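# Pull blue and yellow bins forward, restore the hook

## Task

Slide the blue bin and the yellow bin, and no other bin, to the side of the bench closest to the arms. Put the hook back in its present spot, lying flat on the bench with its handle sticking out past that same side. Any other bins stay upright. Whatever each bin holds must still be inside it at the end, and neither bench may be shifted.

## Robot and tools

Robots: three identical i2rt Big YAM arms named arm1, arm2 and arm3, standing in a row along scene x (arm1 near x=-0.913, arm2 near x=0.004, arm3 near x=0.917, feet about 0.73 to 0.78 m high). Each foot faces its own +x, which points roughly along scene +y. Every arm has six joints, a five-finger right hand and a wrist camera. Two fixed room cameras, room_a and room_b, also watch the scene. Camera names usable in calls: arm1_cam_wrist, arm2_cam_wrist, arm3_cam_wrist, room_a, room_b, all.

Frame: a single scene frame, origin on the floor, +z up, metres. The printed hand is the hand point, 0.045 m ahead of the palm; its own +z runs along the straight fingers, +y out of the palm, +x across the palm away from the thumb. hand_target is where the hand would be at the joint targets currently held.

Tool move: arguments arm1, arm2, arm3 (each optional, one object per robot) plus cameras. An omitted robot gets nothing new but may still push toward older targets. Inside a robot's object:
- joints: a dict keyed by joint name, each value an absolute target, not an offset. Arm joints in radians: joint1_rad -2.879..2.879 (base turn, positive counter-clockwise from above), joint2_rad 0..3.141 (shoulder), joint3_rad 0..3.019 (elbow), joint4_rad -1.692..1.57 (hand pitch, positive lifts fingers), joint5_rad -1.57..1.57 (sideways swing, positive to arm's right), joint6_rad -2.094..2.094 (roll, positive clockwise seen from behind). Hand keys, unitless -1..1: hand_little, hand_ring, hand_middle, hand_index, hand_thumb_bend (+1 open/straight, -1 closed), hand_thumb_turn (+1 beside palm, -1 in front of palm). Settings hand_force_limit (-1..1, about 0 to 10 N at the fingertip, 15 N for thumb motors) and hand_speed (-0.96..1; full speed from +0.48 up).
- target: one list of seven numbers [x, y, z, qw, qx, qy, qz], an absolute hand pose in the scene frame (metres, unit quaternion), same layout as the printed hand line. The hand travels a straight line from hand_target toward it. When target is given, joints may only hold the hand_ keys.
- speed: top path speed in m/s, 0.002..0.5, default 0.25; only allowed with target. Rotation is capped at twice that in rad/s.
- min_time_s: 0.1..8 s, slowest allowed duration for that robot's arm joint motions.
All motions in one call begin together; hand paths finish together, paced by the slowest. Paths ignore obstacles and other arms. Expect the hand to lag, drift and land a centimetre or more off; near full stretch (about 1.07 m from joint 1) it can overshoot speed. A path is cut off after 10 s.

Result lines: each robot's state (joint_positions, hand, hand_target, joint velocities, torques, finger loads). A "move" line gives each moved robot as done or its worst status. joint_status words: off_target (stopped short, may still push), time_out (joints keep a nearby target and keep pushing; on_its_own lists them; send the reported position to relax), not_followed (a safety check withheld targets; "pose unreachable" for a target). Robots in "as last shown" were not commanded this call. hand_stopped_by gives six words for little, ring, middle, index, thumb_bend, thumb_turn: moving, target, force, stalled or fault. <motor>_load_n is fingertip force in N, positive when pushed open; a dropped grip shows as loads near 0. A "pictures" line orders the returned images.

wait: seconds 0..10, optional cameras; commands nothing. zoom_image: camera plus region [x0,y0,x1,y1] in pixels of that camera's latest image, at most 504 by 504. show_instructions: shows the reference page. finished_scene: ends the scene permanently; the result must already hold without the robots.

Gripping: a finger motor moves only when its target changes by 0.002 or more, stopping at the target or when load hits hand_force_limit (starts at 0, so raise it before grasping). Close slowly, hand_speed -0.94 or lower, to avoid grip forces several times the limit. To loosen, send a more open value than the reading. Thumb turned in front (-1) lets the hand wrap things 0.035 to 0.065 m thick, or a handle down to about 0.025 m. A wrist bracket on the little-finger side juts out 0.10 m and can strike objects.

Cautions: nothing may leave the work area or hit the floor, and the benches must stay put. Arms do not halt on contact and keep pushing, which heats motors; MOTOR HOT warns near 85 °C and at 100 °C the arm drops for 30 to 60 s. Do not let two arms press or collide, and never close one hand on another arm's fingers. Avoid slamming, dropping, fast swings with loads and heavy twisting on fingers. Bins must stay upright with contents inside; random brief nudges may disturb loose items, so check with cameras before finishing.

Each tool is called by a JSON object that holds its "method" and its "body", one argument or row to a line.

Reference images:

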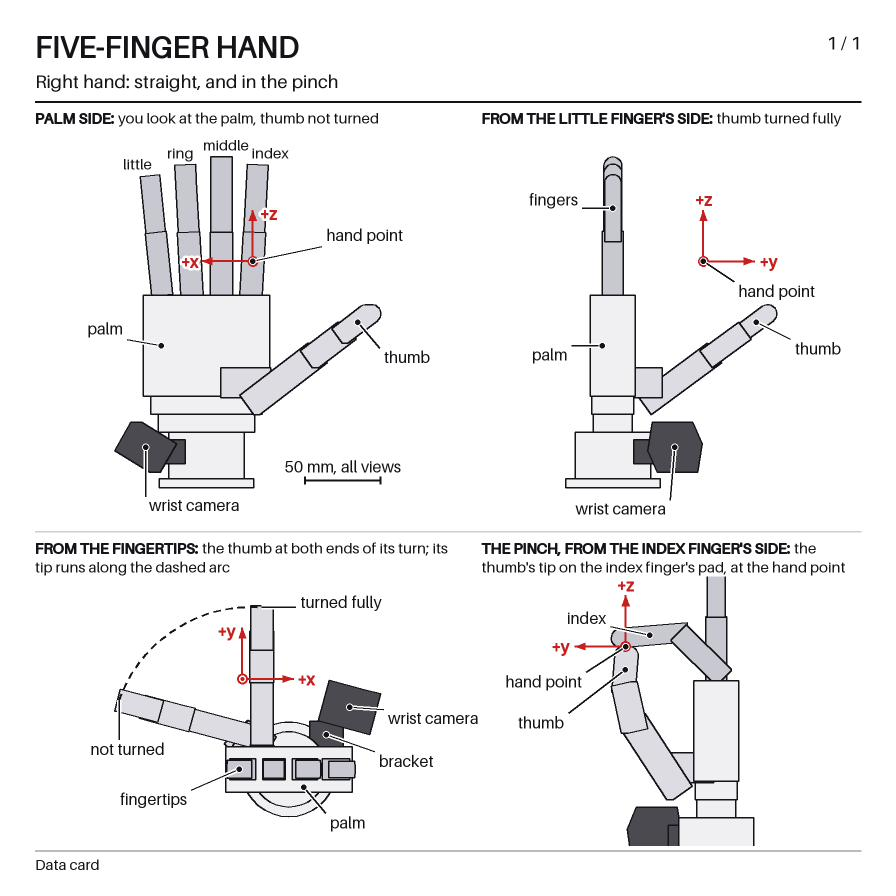

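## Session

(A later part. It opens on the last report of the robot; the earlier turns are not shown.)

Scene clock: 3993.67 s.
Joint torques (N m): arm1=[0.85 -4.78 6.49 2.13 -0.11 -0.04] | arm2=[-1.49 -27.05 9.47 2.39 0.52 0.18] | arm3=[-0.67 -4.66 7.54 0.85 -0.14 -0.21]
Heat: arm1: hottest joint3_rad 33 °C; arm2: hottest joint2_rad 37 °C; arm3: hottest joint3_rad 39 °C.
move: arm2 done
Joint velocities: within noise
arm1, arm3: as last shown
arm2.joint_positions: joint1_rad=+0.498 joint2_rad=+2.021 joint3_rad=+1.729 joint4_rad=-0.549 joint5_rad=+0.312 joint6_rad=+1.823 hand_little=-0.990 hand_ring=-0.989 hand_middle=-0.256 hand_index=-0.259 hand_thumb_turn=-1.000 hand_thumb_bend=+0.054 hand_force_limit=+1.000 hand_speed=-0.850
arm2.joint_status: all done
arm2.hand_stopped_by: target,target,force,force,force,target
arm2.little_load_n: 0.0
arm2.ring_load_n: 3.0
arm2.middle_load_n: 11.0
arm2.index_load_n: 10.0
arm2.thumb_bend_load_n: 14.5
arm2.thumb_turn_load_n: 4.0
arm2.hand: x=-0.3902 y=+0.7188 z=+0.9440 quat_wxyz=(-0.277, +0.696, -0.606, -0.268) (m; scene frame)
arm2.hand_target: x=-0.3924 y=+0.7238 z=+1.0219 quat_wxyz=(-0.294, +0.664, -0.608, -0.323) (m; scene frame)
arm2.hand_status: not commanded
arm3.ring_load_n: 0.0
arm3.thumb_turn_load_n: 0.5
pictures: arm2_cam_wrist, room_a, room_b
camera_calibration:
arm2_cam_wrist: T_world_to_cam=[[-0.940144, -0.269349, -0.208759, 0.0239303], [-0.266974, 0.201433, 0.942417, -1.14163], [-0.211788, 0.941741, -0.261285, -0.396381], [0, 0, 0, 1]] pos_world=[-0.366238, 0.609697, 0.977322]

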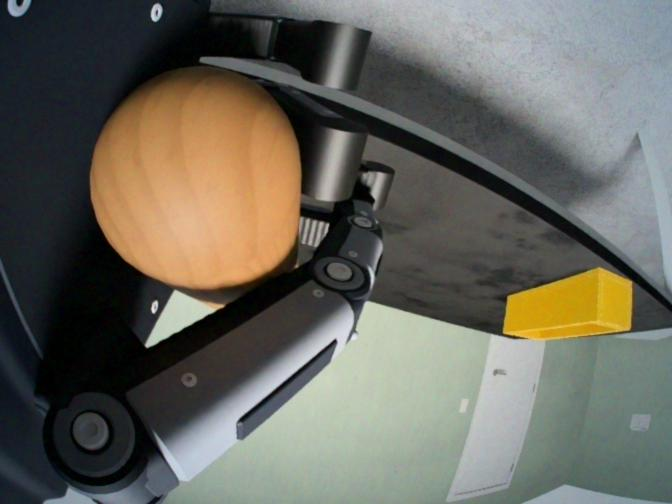

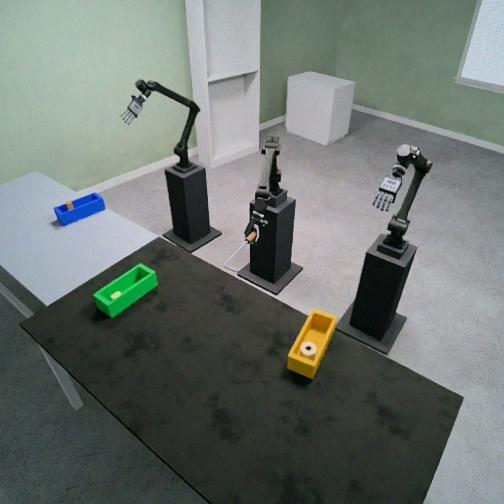

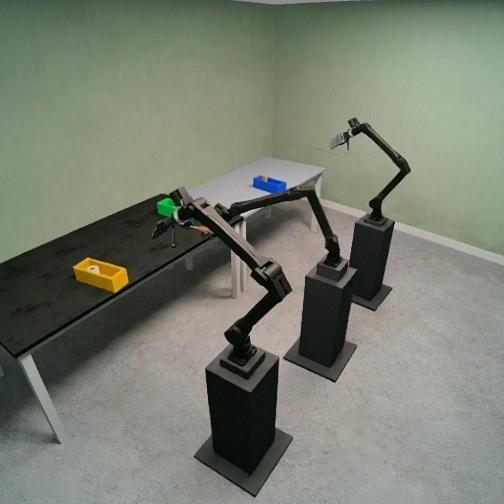

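{"method": "move", "body": {
  "arm2": {"joints":{"joint1_rad":0.498,"joint2_rad":2.27,"joint3_rad":2.03,"joint4_rad":-0.41,"joint5_rad":0.327,"joint6_rad":1.87},"min_time_s":3.5},
  "arm1": {"joints":{"joint1_rad":-1.9},"min_time_s":4},
  "cameras": ["arm2_cam_wrist","room_a","room_b"]
}}

{"method": "zoom_image", "body": {
  "camera": "room_a",
  "region": [180, 220, 300, 340]
}}

{"method": "zoom_image", "body": {
  "camera": "room_b",
  "region": [140, 170, 260, 290]
}}

Scene clock: 4022.97 s.
Joint torques (N m): arm1=[-0.62 -4.95 6.46 2.04 -0.07 -0.03] | arm2=[-1.44 -25.93 15.15 3.59 0.57 0.14] | arm3=[-0.85 -5.36 7.56 0.85 -0.18 -0.25]
Heat: arm1: hottest joint3_rad 32 °C; arm2: hottest joint3_rad 38 °C; arm3: hottest joint3_rad 39 °C.
move: arm1 done; arm2 time_out
Joint velocities: within noise
arm1.joint_positions: joint1_rad=-1.890 joint2_rad=+1.003 joint3_rad=+1.514 joint4_rad=-1.093 joint5_rad=+0.001 joint6_rad=+0.008 hand_little=+0.600 hand_ring=+0.600 hand_middle=+0.600 hand_index=+0.599 hand_thumb_turn=-1.000 hand_thumb_bend=+1.000 hand_force_limit=+0.700 hand_speed=-0.600
arm1.joint_status: all done
arm1.hand_stopped_by: target,target,target,target,target,target
arm1.little_load_n: 0.0
arm1.ring_load_n: 0.0
arm1.middle_load_n: 0.0
arm1.index_load_n: 0.0
arm1.thumb_bend_load_n: 0.5
arm1.thumb_turn_load_n: 0.0
arm1.hand: x=-0.5243 y=-0.0835 z=+1.2282 quat_wxyz=(-0.289, +0.519, -0.710, +0.379) (m; scene frame)
arm1.hand_target: x=-0.5279 y=-0.0868 z=+1.2205 quat_wxyz=(-0.281, +0.521, -0.714, +0.375) (m; scene frame)
arm1.hand_status: not commanded
arm2.joint_positions: joint1_rad=+0.498 joint2_rad=+2.290 joint3_rad=+1.939 joint4_rad=-0.466 joint5_rad=+0.318 joint6_rad=+1.844 hand_little=-0.990 hand_ring=-0.989 hand_middle=-0.256 hand_index=-0.259 hand_thumb_turn=-1.000 hand_thumb_bend=+0.054 hand_force_limit=+1.000 hand_speed=-0.850
arm2.joint_status: joint3_rad time_out (moved +0.210 of +0.301); joint4_rad time_out (moved +0.083 of +0.139); the others done
arm2.hand_stopped_by: target,target,force,force,force,target
arm2.little_load_n: 0.0
arm2.ring_load_n: 3.0
arm2.middle_load_n: 11.0
arm2.index_load_n: 10.0
arm2.thumb_bend_load_n: 14.0
arm2.thumb_turn_load_n: 4.0
arm2.on_its_own: joint3_rad reads +1.939 and still pushes toward +2.030 since a time_out; joint4_rad reads -0.466 and still pushes toward -0.410 since a time_out
arm2.hand: x=-0.4231 y=+0.7835 z=+0.8578 quat_wxyz=(-0.280, +0.684, -0.612, -0.280) (m; scene frame)
arm2.hand_target: x=-0.4369 y=+0.8127 z=+0.9449 quat_wxyz=(-0.303, +0.641, -0.610, -0.354) (m; scene frame)
arm2.hand_status: not commanded
arm3: as last shown
arm3.thumb_bend_load_n: -0.5
arm3.thumb_turn_load_n: 0.0
pictures: arm2_cam_wrist, room_a, room_b
camera_calibration:
arm2_cam_wrist: T_world_to_cam=[[-0.949458, -0.247724, -0.192773, -0.0421805], [-0.241719, 0.185225, 0.952504, -1.0675], [-0.200252, 0.95096, -0.235743, -0.511039], [0, 0, 0, 1]] pos_world=[-0.40042, 0.673256, 0.888192]

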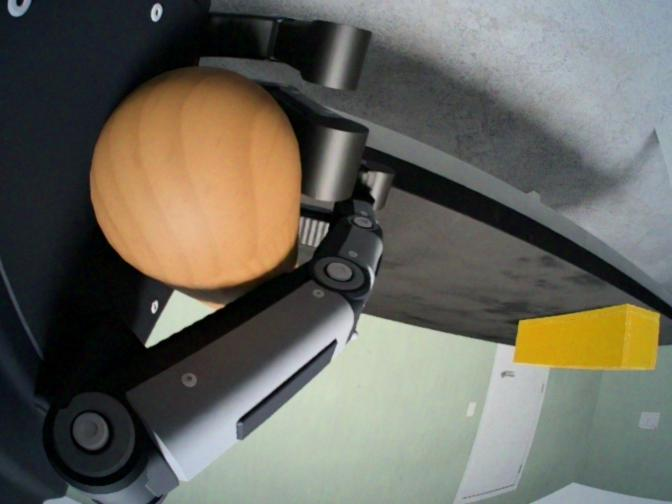

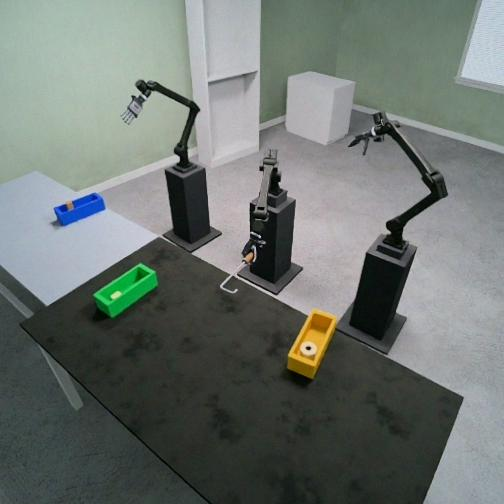

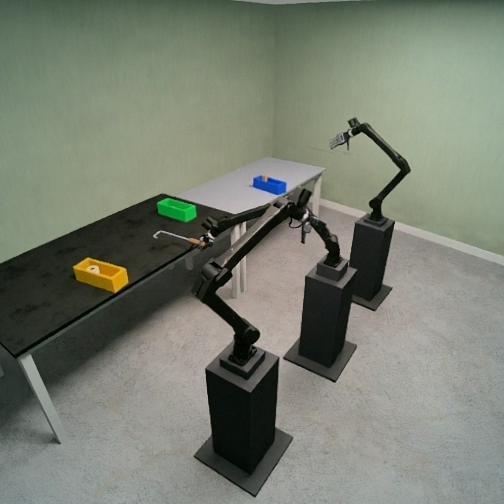

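Scaled by 4.200 from the camera's 504x504 image, which has a finer 720x720 frame.

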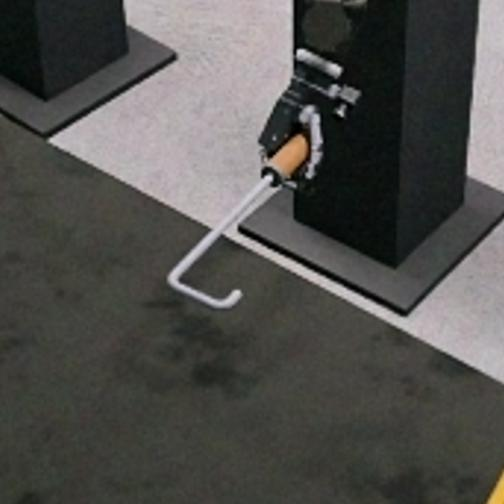

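Scaled by 4.200 from the camera's 504x504 image, which has a finer 720x720 frame.

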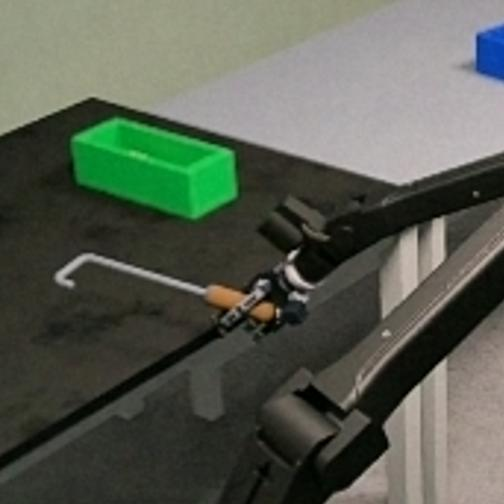

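{"method": "move", "body": {
  "arm2": {"joints":{"joint1_rad":0.473,"joint2_rad":2.427,"joint3_rad":2.185,"joint4_rad":-0.41,"joint5_rad":0.314,"joint6_rad":1.87},"min_time_s":2.5},
  "cameras": ["room_a","room_b"]
}}

{"method": "zoom_image", "body": {
  "camera": "room_a",
  "region": [180, 220, 300, 340]
}}

{"method": "zoom_image", "body": {
  "camera": "room_b",
  "region": [140, 190, 240, 290]
}}

Scene clock: 4100.60 s.
Joint torques (N m): arm1=[-0.67 -5.01 6.42 2.11 -0.08 -0.02] | arm2=[-2.67 -25.52 14.86 3.62 0.33 0.12] | arm3=[-1.03 -5.25 7.61 0.87 -0.16 -0.24]
Heat: arm1: hottest joint3_rad 32 °C; arm2: hottest joint3_rad 45 °C; arm3: hottest joint3_rad 39 °C.
move: arm2 time_out
Joint velocities: within noise
arm1, arm3: as last shown
arm1.thumb_bend_load_n: 0.0
arm2.joint_positions: joint1_rad=+0.486 joint2_rad=+2.446 joint3_rad=+2.097 joint4_rad=-0.466 joint5_rad=+0.312 joint6_rad=+1.844 hand_little=-0.990 hand_ring=-0.989 hand_middle=-0.256 hand_index=-0.259 hand_thumb_turn=-1.000 hand_thumb_bend=+0.054 hand_force_limit=+1.000 hand_speed=-0.850
arm2.joint_status: joint4_rad time_out (moved +0.000 of +0.056); the others done
arm2.hand_stopped_by: target,target,force,force,force,target
arm2.little_load_n: 0.0
arm2.ring_load_n: 3.0
arm2.middle_load_n: 11.5
arm2.index_load_n: 10.5
arm2.thumb_bend_load_n: 14.5
arm2.thumb_turn_load_n: 4.0
arm2.on_its_own: joint4_rad reads -0.466 and still pushes toward -0.410 since a time_out
arm2.hand: x=-0.4307 y=+0.8184 z=+0.8090 quat_wxyz=(-0.279, +0.681, -0.616, -0.280) (m; scene frame)
arm2.hand_target: x=-0.4342 y=+0.8533 z=+0.8947 quat_wxyz=(-0.302, +0.636, -0.617, -0.352) (m; scene frame)
arm2.hand_status: not commanded
arm3.thumb_bend_load_n: 0.0
pictures: room_a, room_b

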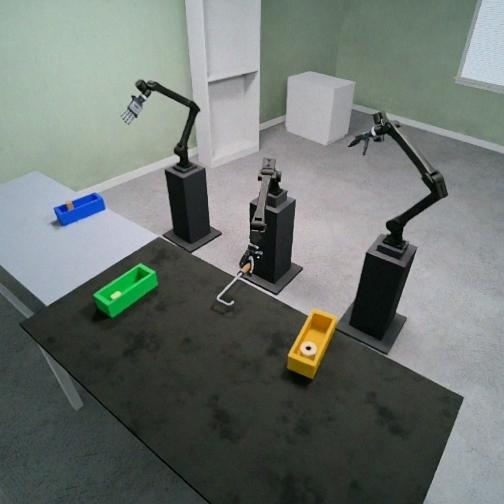

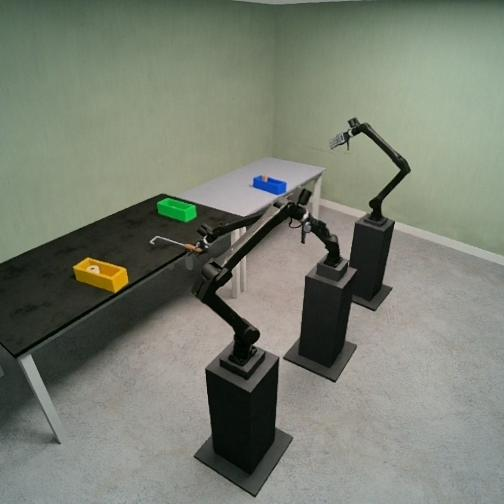

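Scaled by 4.200 from the camera's 504x504 image, which has a finer 720x720 frame.

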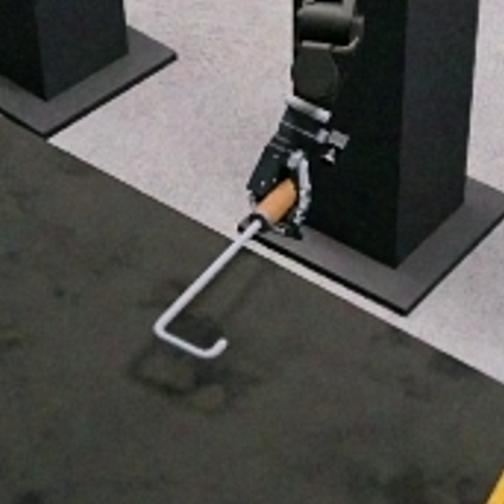

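Scaled by 5.040 from the camera's 504x504 image, which has a finer 720x720 frame.

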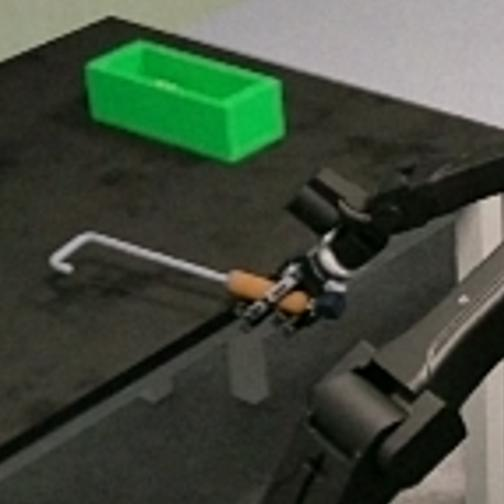

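{"method": "move", "body": {
  "arm2": {"joints":{"joint1_rad":0.458,"joint2_rad":2.547,"joint3_rad":2.37,"joint4_rad":-0.51,"joint5_rad":0.331,"joint6_rad":1.894},"min_time_s":2.5},
  "cameras": ["room_a","room_b"]
}}

{"method": "zoom_image", "body": {
  "camera": "room_a",
  "region": [180, 240, 280, 340]
}}

{"method": "zoom_image", "body": {
  "camera": "room_b",
  "region": [130, 200, 230, 300]
}}

Scene clock: 4159.83 s.
Joint torques (N m): arm1=[-0.56 -5.07 6.48 1.99 -0.09 -0.03] | arm2=[-2.73 -26.52 14.95 2.11 0.61 0.21] | arm3=[-1.03 -4.95 7.45 0.66 -0.18 -0.22]
Heat: arm1: hottest joint3_rad 32 °C; arm2: hottest joint3_rad 48 °C; arm3: hottest joint3_rad 39 °C.
move: arm2 done
Joint velocities: within noise
arm1, arm3: as last shown
arm2.joint_positions: joint1_rad=+0.474 joint2_rad=+2.556 joint3_rad=+2.281 joint4_rad=-0.526 joint5_rad=+0.320 joint6_rad=+1.868 hand_little=-0.990 hand_ring=-0.989 hand_middle=-0.256 hand_index=-0.259 hand_thumb_turn=-1.000 hand_thumb_bend=+0.054 hand_force_limit=+1.000 hand_speed=-0.850
arm2.joint_status: all done
arm2.hand_stopped_by: target,target,force,force,force,target
arm2.little_load_n: 0.0
arm2.ring_load_n: 3.0
arm2.middle_load_n: 11.5
arm2.index_load_n: 10.0
arm2.thumb_bend_load_n: 14.5
arm2.thumb_turn_load_n: 3.5
arm2.hand: x=-0.4328 y=+0.8517 z=+0.8028 quat_wxyz=(-0.283, +0.666, -0.628, -0.287) (m; scene frame)
arm2.hand_target: x=-0.4272 y=+0.8816 z=+0.8711 quat_wxyz=(-0.302, +0.628, -0.634, -0.335) (m; scene frame)
arm2.hand_status: not commanded
arm3.little_load_n: -0.5
arm3.thumb_turn_load_n: 0.5
pictures: room_a, room_b

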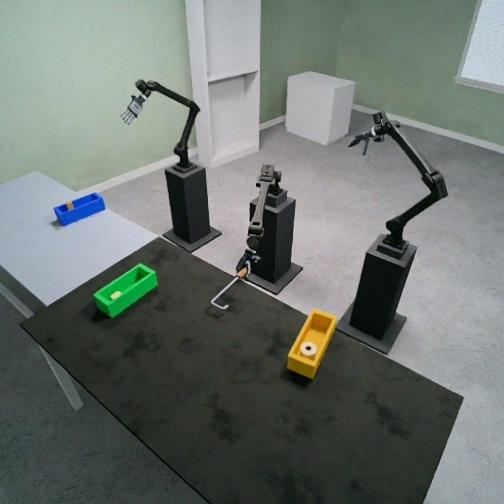

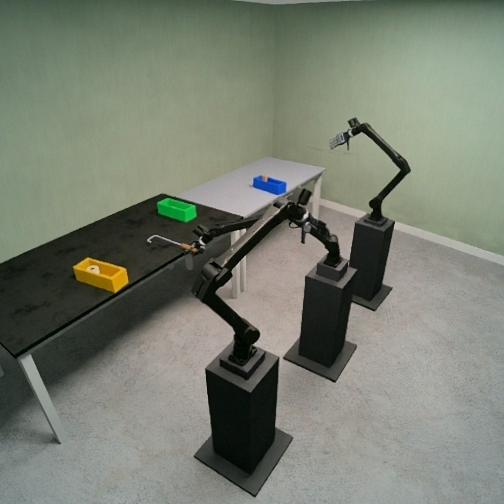

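Scaled by 5.040 from the camera's 504x504 image, which has a finer 720x720 frame.

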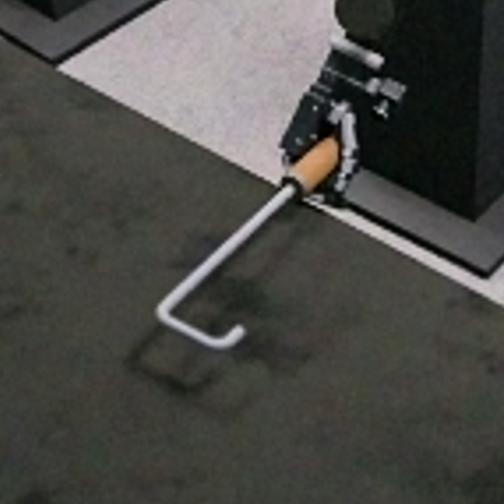

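Scaled by 5.040 from the camera's 504x504 image, which has a finer 720x720 frame.

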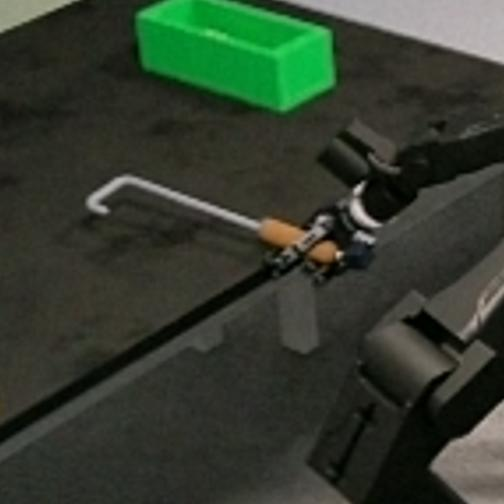

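{"method": "move", "body": {
  "arm2": {"joints":{"joint1_rad":0.440,"joint2_rad":2.592,"joint3_rad":2.415,"joint4_rad":-0.532,"joint5_rad":0.333,"joint6_rad":1.89},"min_time_s":2},
  "cameras": ["room_a","room_b"]
}}

{"method": "zoom_image", "body": {
  "camera": "room_a",
  "region": [180, 240, 280, 340]
}}

{"method": "zoom_image", "body": {
  "camera": "room_b",
  "region": [130, 200, 230, 300]
}}

Scene clock: 4201.83 s.
Joint torques (N m): arm1=[-0.79 -4.89 6.48 2 -0.06 -0.01] | arm2=[-3.02 -24.7 14.83 2.37 0.58 0.14] | arm3=[-0.67 -5.42 7.46 0.62 -0.16 -0.25]
Heat: arm1: hottest joint3_rad 32 °C; arm2: hottest joint3_rad 46 °C; arm3: hottest joint3_rad 38 °C.
move: arm2 done
Joint velocities: within noise
arm1, arm3: as last shown
arm1.little_load_n: -0.5
arm1.thumb_bend_load_n: 0.5
arm2.joint_positions: joint1_rad=+0.468 joint2_rad=+2.579 joint3_rad=+2.328 joint4_rad=-0.557 joint5_rad=+0.325 joint6_rad=+1.870 hand_little=-0.990 hand_ring=-0.989 hand_middle=-0.256 hand_index=-0.259 hand_thumb_turn=-1.000 hand_thumb_bend=+0.054 hand_force_limit=+1.000 hand_speed=-0.850
arm2.joint_status: all done
arm2.hand_stopped_by: target,target,force,force,force,target
arm2.little_load_n: 0.0
arm2.ring_load_n: 3.0
arm2.middle_load_n: 11.0
arm2.index_load_n: 9.5
arm2.thumb_bend_load_n: 14.5
arm2.thumb_turn_load_n: 3.5
arm2.hand: x=-0.4284 y=+0.8592 z=+0.8023 quat_wxyz=(-0.285, +0.664, -0.631, -0.282) (m; scene frame)
arm2.hand_target: x=-0.4120 y=+0.8927 z=+0.8496 quat_wxyz=(-0.304, +0.628, -0.641, -0.322) (m; scene frame)
arm2.hand_status: not commanded
arm3.little_load_n: 0.0
arm3.thumb_turn_load_n: 0.0
pictures: room_a, room_b

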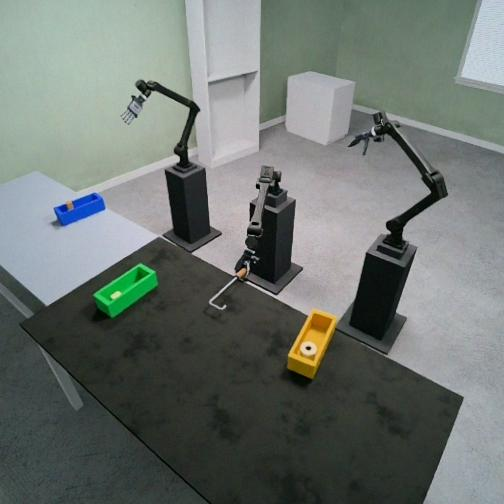

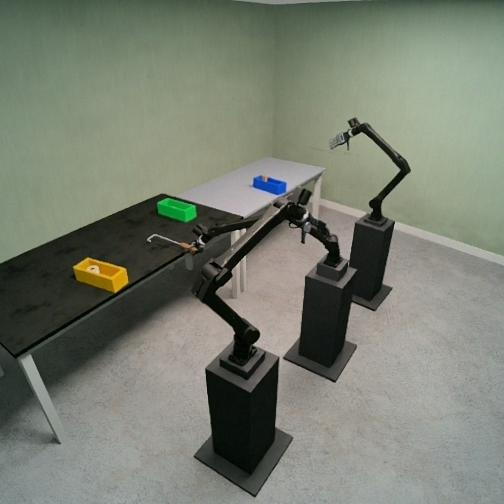

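Scaled by 5.040 from the camera's 504x504 image, which has a finer 720x720 frame.

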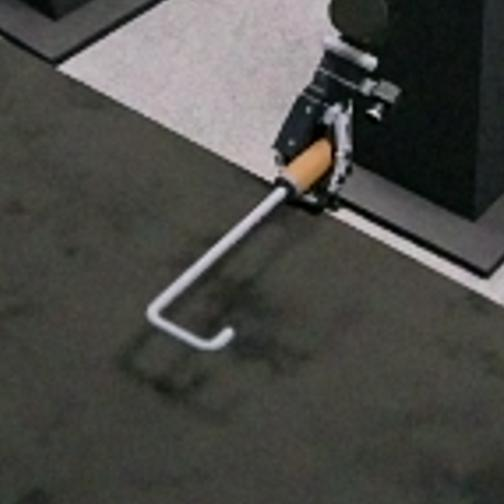

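Scaled by 5.040 from the camera's 504x504 image, which has a finer 720x720 frame.

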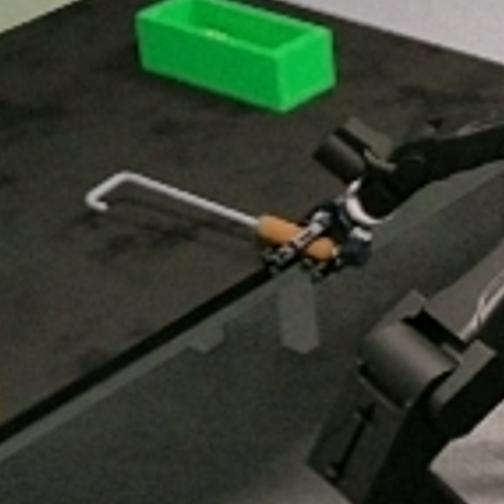

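{"method": "move", "body": {
  "arm2": {"joints":{"joint1_rad":0.428,"joint2_rad":2.615,"joint3_rad":2.412,"joint4_rad":-0.528,"joint5_rad":0.331,"joint6_rad":1.89},"min_time_s":1.5},
  "cameras": ["room_a","room_b"]
}}

{"method": "zoom_image", "body": {
  "camera": "room_a",
  "region": [180, 240, 280, 340]
}}

{"method": "zoom_image", "body": {
  "camera": "room_b",
  "region": [130, 200, 230, 300]
}}

Scene clock: 4214.40 s.
Joint torques (N m): arm1=[-0.79 -4.84 6.52 2.07 -0.06 -0.01] | arm2=[-4.54 -22.77 14.63 2.61 0.5 0.11] | arm3=[-0.38 -5.36 7.57 0.72 -0.19 -0.23]
Heat: arm1: hottest joint3_rad 32 °C; arm2: hottest joint3_rad 48 °C; arm3: hottest joint3_rad 38 °C.
move: arm2 done
Joint velocities: within noise
arm1: as last shown
arm1.little_load_n: 0.0
arm1.thumb_bend_load_n: 0.0
arm2.joint_positions: joint1_rad=+0.467 joint2_rad=+2.582 joint3_rad=+2.329 joint4_rad=-0.557 joint5_rad=+0.325 joint6_rad=+1.870 hand_little=-0.990 hand_ring=-0.989 hand_middle=-0.256 hand_index=-0.259 hand_thumb_turn=-1.000 hand_thumb_bend=+0.054 hand_force_limit=+1.000 hand_speed=-0.850
arm2.joint_status: all done
arm2.hand_stopped_by: target,target,force,force,force,target
arm2.little_load_n: 0.0
arm2.ring_load_n: 3.0
arm2.middle_load_n: 10.5
arm2.index_load_n: 9.5
arm2.thumb_bend_load_n: 14.5
arm2.thumb_turn_load_n: 3.5
arm2.hand: x=-0.4280 y=+0.8594 z=+0.8006 quat_wxyz=(-0.285, +0.664, -0.632, -0.281) (m; scene frame)
arm2.hand_target: x=-0.4009 y=+0.8958 z=+0.8265 quat_wxyz=(-0.301, +0.629, -0.646, -0.311) (m; scene frame)
arm2.hand_status: not commanded
arm3.joint_positions: joint1_rad=+0.002 joint2_rad=+0.998 joint3_rad=+1.617 joint4_rad=-1.180 joint5_rad=+0.006 joint6_rad=-1.280 hand_little=+1.000 hand_ring=+1.000 hand_middle=+1.000 hand_index=+0.999 hand_thumb_turn=+0.000 hand_thumb_bend=+1.000 hand_force_limit=+1.000 hand_speed=-0.500
arm3.joint_status: not commanded
arm3.hand_stopped_by: target,target,target,target,target,target
arm3.little_load_n: 0.0
arm3.ring_load_n: -0.5
arm3.middle_load_n: 0.0
arm3.index_load_n: 0.0
arm3.thumb_bend_load_n: -0.5
arm3.thumb_turn_load_n: 0.5
arm3.hand: x=+0.9949 y=+0.3881 z=+1.2527 quat_wxyz=(-0.374, +0.722, +0.497, +0.302) (m; scene frame)
arm3.hand_target: x=+0.9987 y=+0.3856 z=+1.2468 quat_wxyz=(-0.366, +0.725, +0.500, +0.300) (m; scene frame)
arm3.hand_status: not commanded
pictures: room_a, room_b

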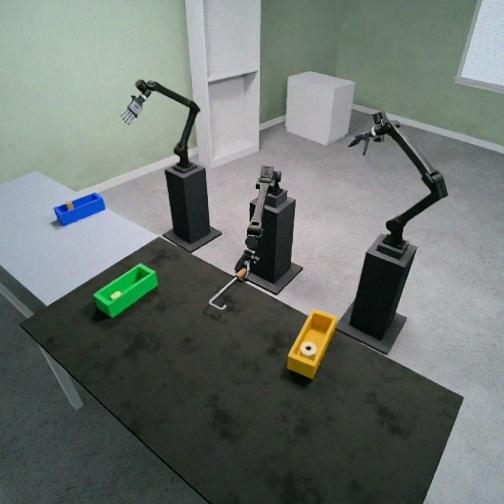

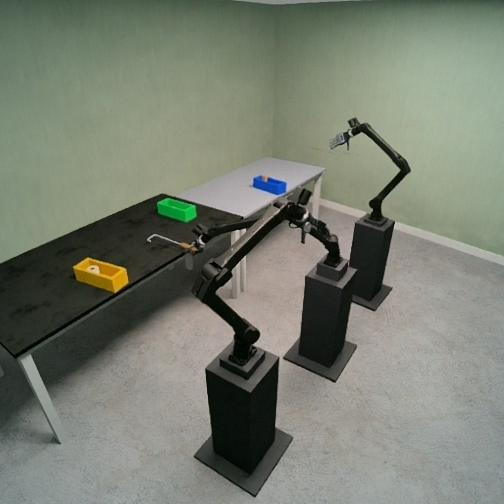

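Scaled by 5.040 from the camera's 504x504 image, which has a finer 720x720 frame.

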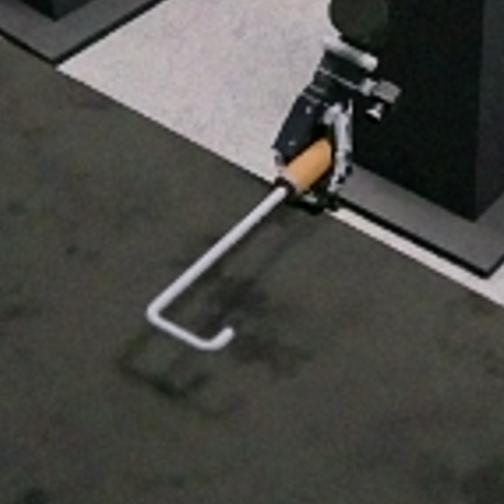

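Scaled by 5.040 from the camera's 504x504 image, which has a finer 720x720 frame.

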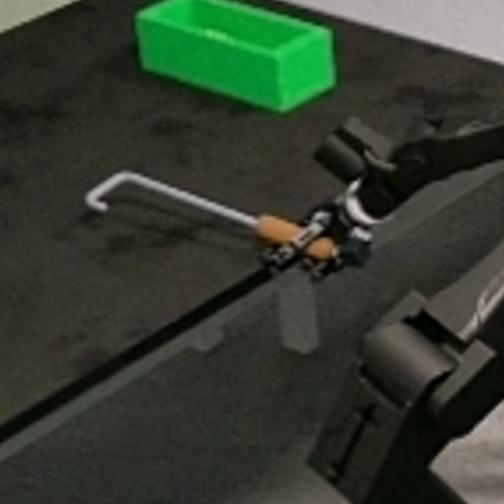

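{"method": "move", "body": {
  "arm2": {"joints":{"joint1_rad":0.478,"joint2_rad":2.41,"joint3_rad":2.165,"joint4_rad":-0.465,"joint5_rad":0.344,"joint6_rad":1.905},"min_time_s":2},
  "cameras": ["room_a"]
}}

Scene clock: 4288.47 s.
Joint torques (N m): arm1=[-0.73 -5.07 6.42 2.07 -0.08 -0.03] | arm2=[-0.38 -32.03 9.16 3.36 0.64 0.14] | arm3=[-0.91 -5.25 7.45 0.84 -0.16 -0.25]
Heat: arm1: hottest joint3_rad 32 °C; arm2: hottest joint3_rad 48 °C; arm3: hottest joint3_rad 38 °C.
move: arm2 done
Joint velocities: within noise
arm1, arm3: as last shown
arm2.joint_positions: joint1_rad=+0.467 joint2_rad=+2.495 joint3_rad=+2.147 joint4_rad=-0.516 joint5_rad=+0.334 joint6_rad=+1.883 hand_little=-0.990 hand_ring=-0.989 hand_middle=-0.256 hand_index=-0.259 hand_thumb_turn=-1.000 hand_thumb_bend=+0.054 hand_force_limit=+1.000 hand_speed=-0.850
arm2.joint_status: all done
arm2.hand_stopped_by: target,target,force,force,force,target
arm2.little_load_n: 0.0
arm2.ring_load_n: 2.5
arm2.middle_load_n: 11.0
arm2.index_load_n: 10.5
arm2.thumb_bend_load_n: 14.0
arm2.thumb_turn_load_n: 4.5
arm2.hand: x=-0.4103 y=+0.8308 z=+0.7849 quat_wxyz=(-0.279, +0.668, -0.640, -0.258) (m; scene frame)
arm2.hand_target: x=-0.4264 y=+0.8449 z=+0.8872 quat_wxyz=(-0.299, +0.633, -0.635, -0.327) (m; scene frame)
arm2.hand_status: not commanded
arm3.ring_load_n: 0.0
arm3.thumb_turn_load_n: 0.0
pictures: room_a

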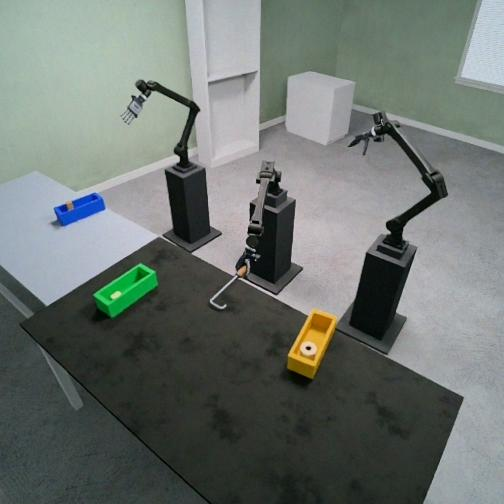

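{"method": "zoom_image", "body": {
  "camera": "room_a",
  "region": [180, 240, 280, 340]
}}

{"method": "move", "body": {
  "cameras": ["room_b"]
}}

{"method": "zoom_image", "body": {
  "camera": "room_b",
  "region": [130, 200, 230, 300]
}}

Scaled by 5.040 from the camera's 504x504 image, which has a finer 720x720 frame.

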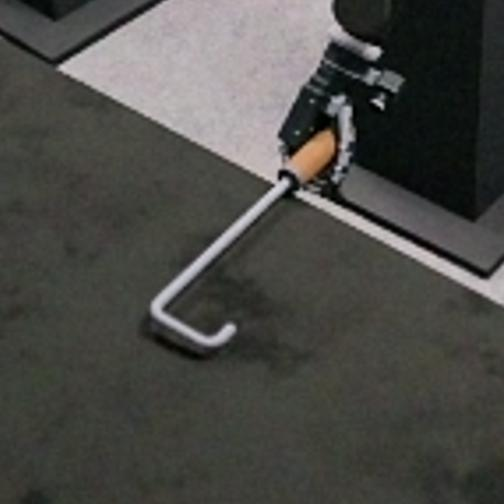

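Scene clock: 4297.93 s.
Joint torques (N m): arm1=[-0.5 -4.95 6.49 2.13 -0.08 -0.03] | arm2=[-0.73 -32.21 9.03 3.38 0.61 0.17] | arm3=[-0.97 -5.01 7.35 0.88 -0.21 -0.3]
Heat: arm1: hottest joint3_rad 32 °C; arm2: hottest joint3_rad 46 °C; arm3: hottest joint3_rad 38 °C.
Joint velocities: within noise
arm1.joint_positions: joint1_rad=-1.890 joint2_rad=+1.003 joint3_rad=+1.514 joint4_rad=-1.093 joint5_rad=+0.001 joint6_rad=+0.008 hand_little=+0.600 hand_ring=+0.600 hand_middle=+0.600 hand_index=+0.599 hand_thumb_turn=-1.000 hand_thumb_bend=+1.000 hand_force_limit=+0.700 hand_speed=-0.600
arm1.joint_status: not commanded
arm1.hand_stopped_by: target,target,target,target,target,target
arm1.little_load_n: 0.0
arm1.ring_load_n: 0.0
arm1.middle_load_n: 0.0
arm1.index_load_n: 0.0
arm1.thumb_bend_load_n: 0.0
arm1.thumb_turn_load_n: 0.0
arm1.hand: x=-0.5243 y=-0.0835 z=+1.2282 quat_wxyz=(-0.289, +0.519, -0.710, +0.379) (m; scene frame)
arm1.hand_target: x=-0.5279 y=-0.0868 z=+1.2205 quat_wxyz=(-0.281, +0.521, -0.714, +0.375) (m; scene frame)
arm1.hand_status: not commanded
arm2.joint_positions: joint1_rad=+0.467 joint2_rad=+2.495 joint3_rad=+2.147 joint4_rad=-0.516 joint5_rad=+0.334 joint6_rad=+1.883 hand_little=-0.990 hand_ring=-0.989 hand_middle=-0.256 hand_index=-0.259 hand_thumb_turn=-1.000 hand_thumb_bend=+0.054 hand_force_limit=+1.000 hand_speed=-0.850
arm2.joint_status: all done
arm2.hand_stopped_by: target,target,force,force,force,target
arm2.little_load_n: 0.0
arm2.ring_load_n: 2.5
arm2.middle_load_n: 11.5
arm2.index_load_n: 10.0
arm2.thumb_bend_load_n: 14.0
arm2.thumb_turn_load_n: 4.0
arm2.hand: x=-0.4103 y=+0.8308 z=+0.7849 quat_wxyz=(-0.279, +0.668, -0.640, -0.258) (m; scene frame)
arm2.hand_target: x=-0.4264 y=+0.8449 z=+0.8872 quat_wxyz=(-0.299, +0.633, -0.635, -0.327) (m; scene frame)
arm2.hand_status: not commanded
arm3.joint_positions: joint1_rad=+0.002 joint2_rad=+0.998 joint3_rad=+1.617 joint4_rad=-1.180 joint5_rad=+0.006 joint6_rad=-1.280 hand_little=+1.000 hand_ring=+1.000 hand_middle=+1.000 hand_index=+0.999 hand_thumb_turn=+0.000 hand_thumb_bend=+1.000 hand_force_limit=+1.000 hand_speed=-0.500
arm3.joint_status: not commanded
arm3.hand_stopped_by: target,target,target,target,target,target
arm3.little_load_n: 0.0
arm3.ring_load_n: 0.0
arm3.middle_load_n: 0.0
arm3.index_load_n: 0.0
arm3.thumb_bend_load_n: 0.0
arm3.thumb_turn_load_n: 0.0
arm3.hand: x=+0.9949 y=+0.3881 z=+1.2527 quat_wxyz=(-0.374, +0.722, +0.497, +0.302) (m; scene frame)
arm3.hand_target: x=+0.9987 y=+0.3856 z=+1.2468 quat_wxyz=(-0.366, +0.725, +0.500, +0.300) (m; scene frame)
arm3.hand_status: not commanded
pictures: room_b

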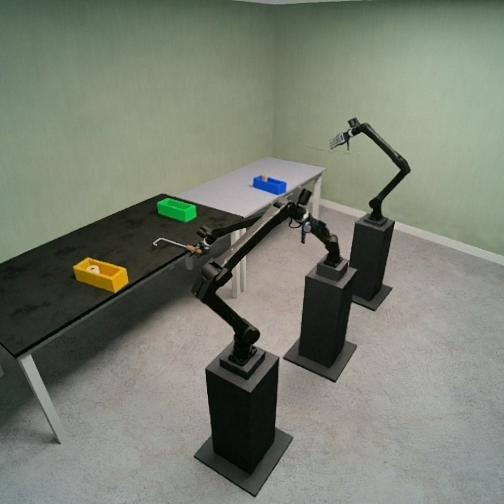

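Scaled by 5.040 from the camera's 504x504 image, which has a finer 720x720 frame.

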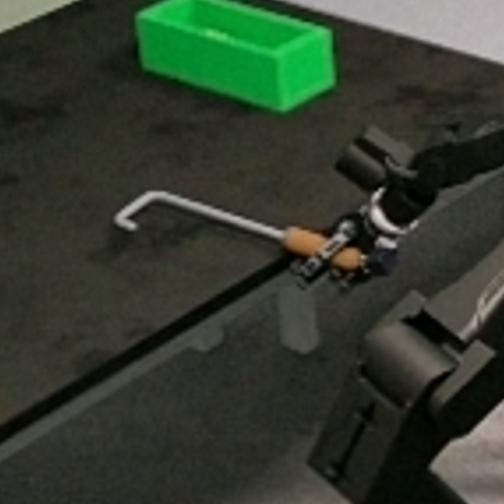

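{"method": "move", "body": {
  "arm2": {"joints":{"joint1_rad":0.488,"joint2_rad":2.45,"joint3_rad":2.14,"joint4_rad":-0.388,"joint5_rad":0.342,"joint6_rad":1.895},"min_time_s":2},
  "cameras": ["room_a","room_b"]
}}

{"method": "zoom_image", "body": {
  "camera": "room_a",
  "region": [180, 240, 280, 340]
}}

{"method": "zoom_image", "body": {
  "camera": "room_b",
  "region": [130, 200, 230, 300]
}}

Scene clock: 4339.07 s.
Joint torques (N m): arm1=[-0.56 -5.13 6.41 2 -0.07 -0.03] | arm2=[-0.97 -28.45 9.36 3.6 0.56 0.02] | arm3=[-0.26 -4.95 7.46 0.55 -0.15 -0.26]
Heat: arm1: hottest joint3_rad 32 °C; arm2: hottest joint3_rad 43 °C; arm3: hottest joint3_rad 38 °C.
move: arm2 time_out
Joint velocities: within noise
arm1, arm3: as last shown
arm1.index_load_n: -0.5
arm1.thumb_turn_load_n: 0.5
arm2.joint_positions: joint1_rad=+0.476 joint2_rad=+2.495 joint3_rad=+2.120 joint4_rad=-0.443 joint5_rad=+0.334 joint6_rad=+1.883 hand_little=-0.990 hand_ring=-0.989 hand_middle=-0.256 hand_index=-0.259 hand_thumb_turn=-1.000 hand_thumb_bend=+0.054 hand_force_limit=+1.000 hand_speed=-0.850
arm2.joint_status: joint4_rad time_out (moved +0.073 of +0.128); the others done
arm2.hand_stopped_by: target,target,force,force,force,target
arm2.little_load_n: 0.0
arm2.ring_load_n: 2.5
arm2.middle_load_n: 11.0
arm2.index_load_n: 10.0
arm2.thumb_bend_load_n: 14.0
arm2.thumb_turn_load_n: 4.5
arm2.on_its_own: joint4_rad reads -0.443 and still pushes toward -0.388 since a time_out
arm2.hand: x=-0.4193 y=+0.8310 z=+0.7851 quat_wxyz=(-0.284, +0.663, -0.634, -0.279) (m; scene frame)
arm2.hand_target: x=-0.4370 y=+0.8425 z=+0.8522 quat_wxyz=(-0.300, +0.637, -0.627, -0.333) (m; scene frame)
arm2.hand_status: not commanded
arm3.little_load_n: -0.5
pictures: room_a, room_b

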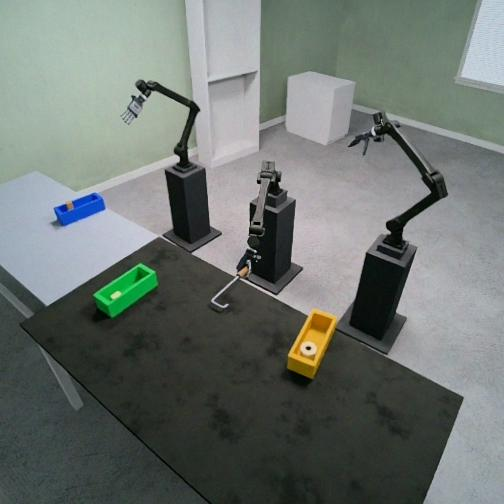

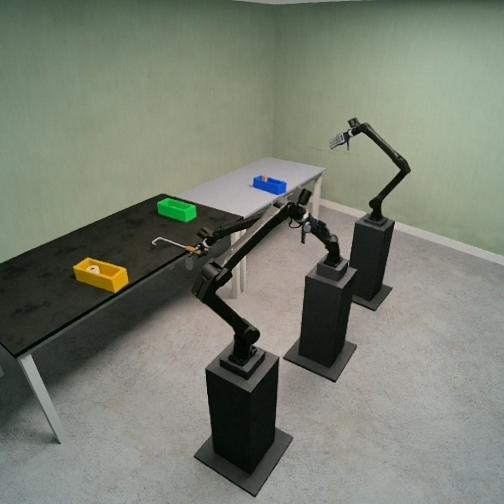

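Scaled by 5.040 from the camera's 504x504 image, which has a finer 720x720 frame.

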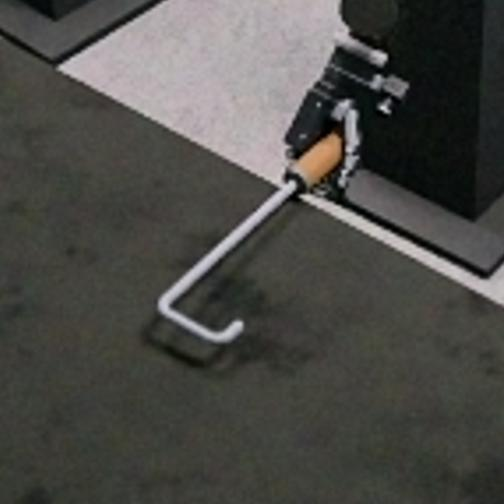

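Scaled by 5.040 from the camera's 504x504 image, which has a finer 720x720 frame.

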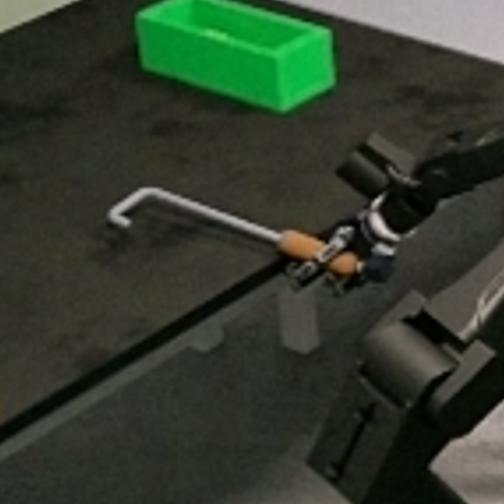

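{"method": "move", "body": {
  "arm2": {"joints":{"joint2_rad":2.49,"joint3_rad":2.135,"joint4_rad":-0.44},"min_time_s":1.5},
  "cameras": ["room_a","room_b"]
}}

{"method": "zoom_image", "body": {
  "camera": "room_a",
  "region": [180, 240, 280, 340]
}}

{"method": "zoom_image", "body": {
  "camera": "room_b",
  "region": [130, 200, 230, 300]
}}

Scene clock: 4347.40 s.
Joint torques (N m): arm1=[-0.62 -4.84 6.45 2.09 -0.09 -0.03] | arm2=[-0.62 -25.23 9.05 1.5 0.54 0.07] | arm3=[-0.67 -5.36 7.46 0.73 -0.19 -0.22]
Heat: arm1: hottest joint3_rad 32 °C; arm2: hottest joint3_rad 43 °C; arm3: hottest joint3_rad 38 °C.
move: arm2 done
Joint velocities: within noise
arm1, arm3: as last shown
arm1.little_load_n: -0.5
arm1.middle_load_n: -0.5
arm1.index_load_n: 0.0
arm1.thumb_turn_load_n: 0.0
arm2.joint_positions: joint1_rad=+0.476 joint2_rad=+2.496 joint3_rad=+2.118 joint4_rad=-0.446 joint5_rad=+0.334 joint6_rad=+1.883 hand_little=-0.990 hand_ring=-0.989 hand_middle=-0.256 hand_index=-0.259 hand_thumb_turn=-1.000 hand_thumb_bend=+0.054 hand_force_limit=+1.000 hand_speed=-0.850
arm2.joint_status: all done
arm2.hand_stopped_by: target,target,force,force,force,target
arm2.little_load_n: 0.0
arm2.ring_load_n: 2.5
arm2.middle_load_n: 11.0
arm2.index_load_n: 10.0
arm2.thumb_bend_load_n: 14.5
arm2.thumb_turn_load_n: 4.5
arm2.hand: x=-0.4189 y=+0.8301 z=+0.7830 quat_wxyz=(-0.284, +0.664, -0.635, -0.277) (m; scene frame)
arm2.hand_target: x=-0.4306 y=+0.8318 z=+0.7998 quat_wxyz=(-0.287, +0.657, -0.634, -0.291) (m; scene frame)
arm2.hand_status: not commanded
arm3.little_load_n: 0.0
pictures: room_a, room_b

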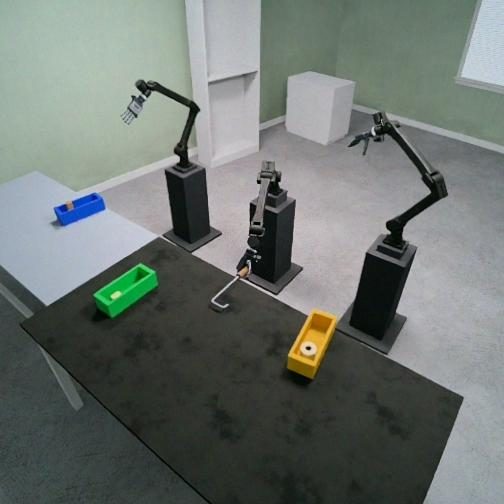

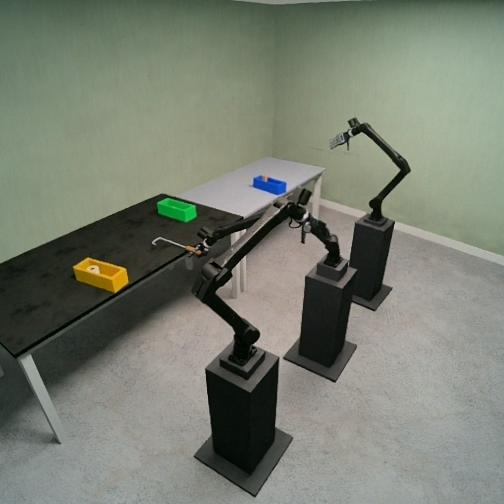

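Scaled by 5.040 from the camera's 504x504 image, which has a finer 720x720 frame.

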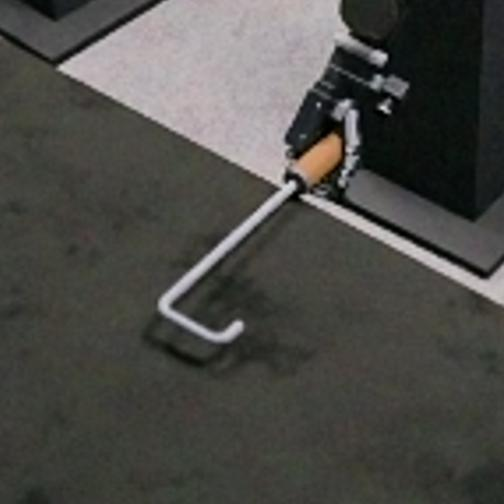

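Scaled by 5.040 from the camera's 504x504 image, which has a finer 720x720 frame.

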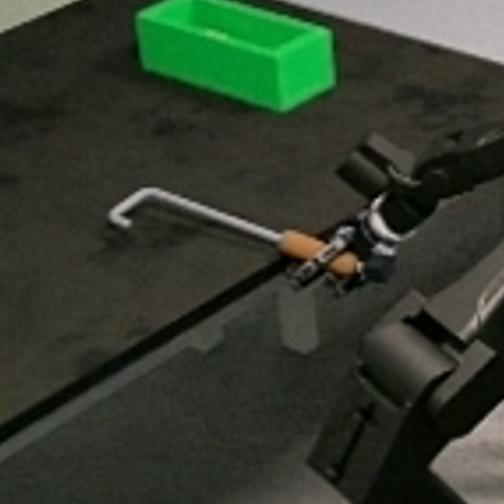

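{"method": "move", "body": {
  "arm2": {"joints":{"joint2_rad":2.53,"joint3_rad":2.135,"joint4_rad":-0.46},"min_time_s":1.5},
  "cameras": ["room_a","room_b"]
}}

{"method": "zoom_image", "body": {
  "camera": "room_a",
  "region": [180, 240, 280, 340]
}}

{"method": "zoom_image", "body": {
  "camera": "room_b",
  "region": [130, 200, 230, 300]
}}

Scene clock: 4357.63 s.
Joint torques (N m): arm1=[-0.67 -4.66 6.48 2.03 -0.08 -0.03] | arm2=[-0.38 -22.3 9.01 0.9 0.41 0.07] | arm3=[-1.26 -5.19 7.54 0.88 -0.16 -0.26]
Heat: arm1: hottest joint3_rad 32 °C; arm2: hottest joint3_rad 42 °C; arm3: hottest joint3_rad 38 °C.
move: arm2 done
Joint velocities: within noise
arm1, arm3: as last shown
arm1.little_load_n: 0.0
arm1.middle_load_n: 0.0
arm1.index_load_n: -0.5
arm1.thumb_turn_load_n: -0.5
arm2.joint_positions: joint1_rad=+0.477 joint2_rad=+2.500 joint3_rad=+2.118 joint4_rad=-0.450 joint5_rad=+0.337 joint6_rad=+1.883 hand_little=-0.990 hand_ring=-0.989 hand_middle=-0.256 hand_index=-0.259 hand_thumb_turn=-1.000 hand_thumb_bend=+0.054 hand_force_limit=+1.000 hand_speed=-0.850
arm2.joint_status: all done
arm2.hand_stopped_by: target,target,force,force,force,target
arm2.little_load_n: 0.0
arm2.ring_load_n: 2.5
arm2.middle_load_n: 11.0
arm2.index_load_n: 9.5
arm2.thumb_bend_load_n: 14.5
arm2.thumb_turn_load_n: 4.5
arm2.hand: x=-0.4184 y=+0.8290 z=+0.7787 quat_wxyz=(-0.283, +0.665, -0.635, -0.273) (m; scene frame)
arm2.hand_target: x=-0.4262 y=+0.8243 z=+0.7585 quat_wxyz=(-0.279, +0.668, -0.637, -0.264) (m; scene frame)
arm2.hand_status: not commanded
arm3.thumb_turn_load_n: 0.5
pictures: room_a, room_b

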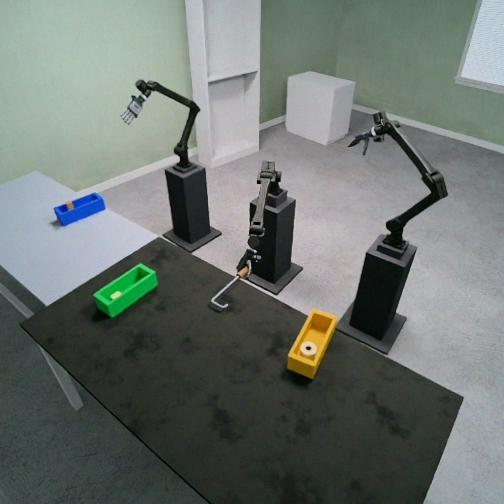

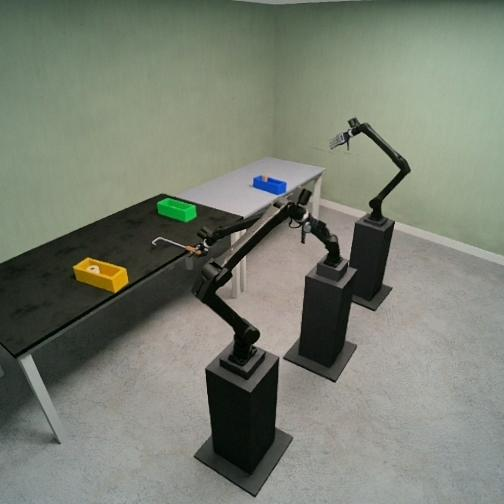

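Scaled by 5.040 from the camera's 504x504 image, which has a finer 720x720 frame.

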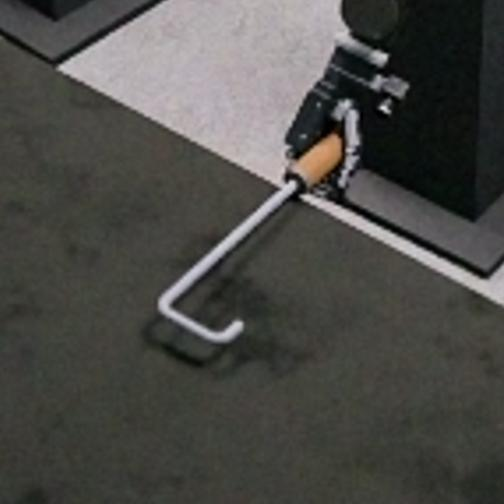

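Scaled by 5.040 from the camera's 504x504 image, which has a finer 720x720 frame.

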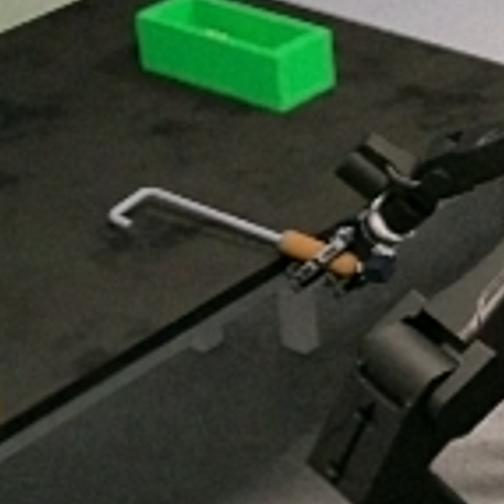

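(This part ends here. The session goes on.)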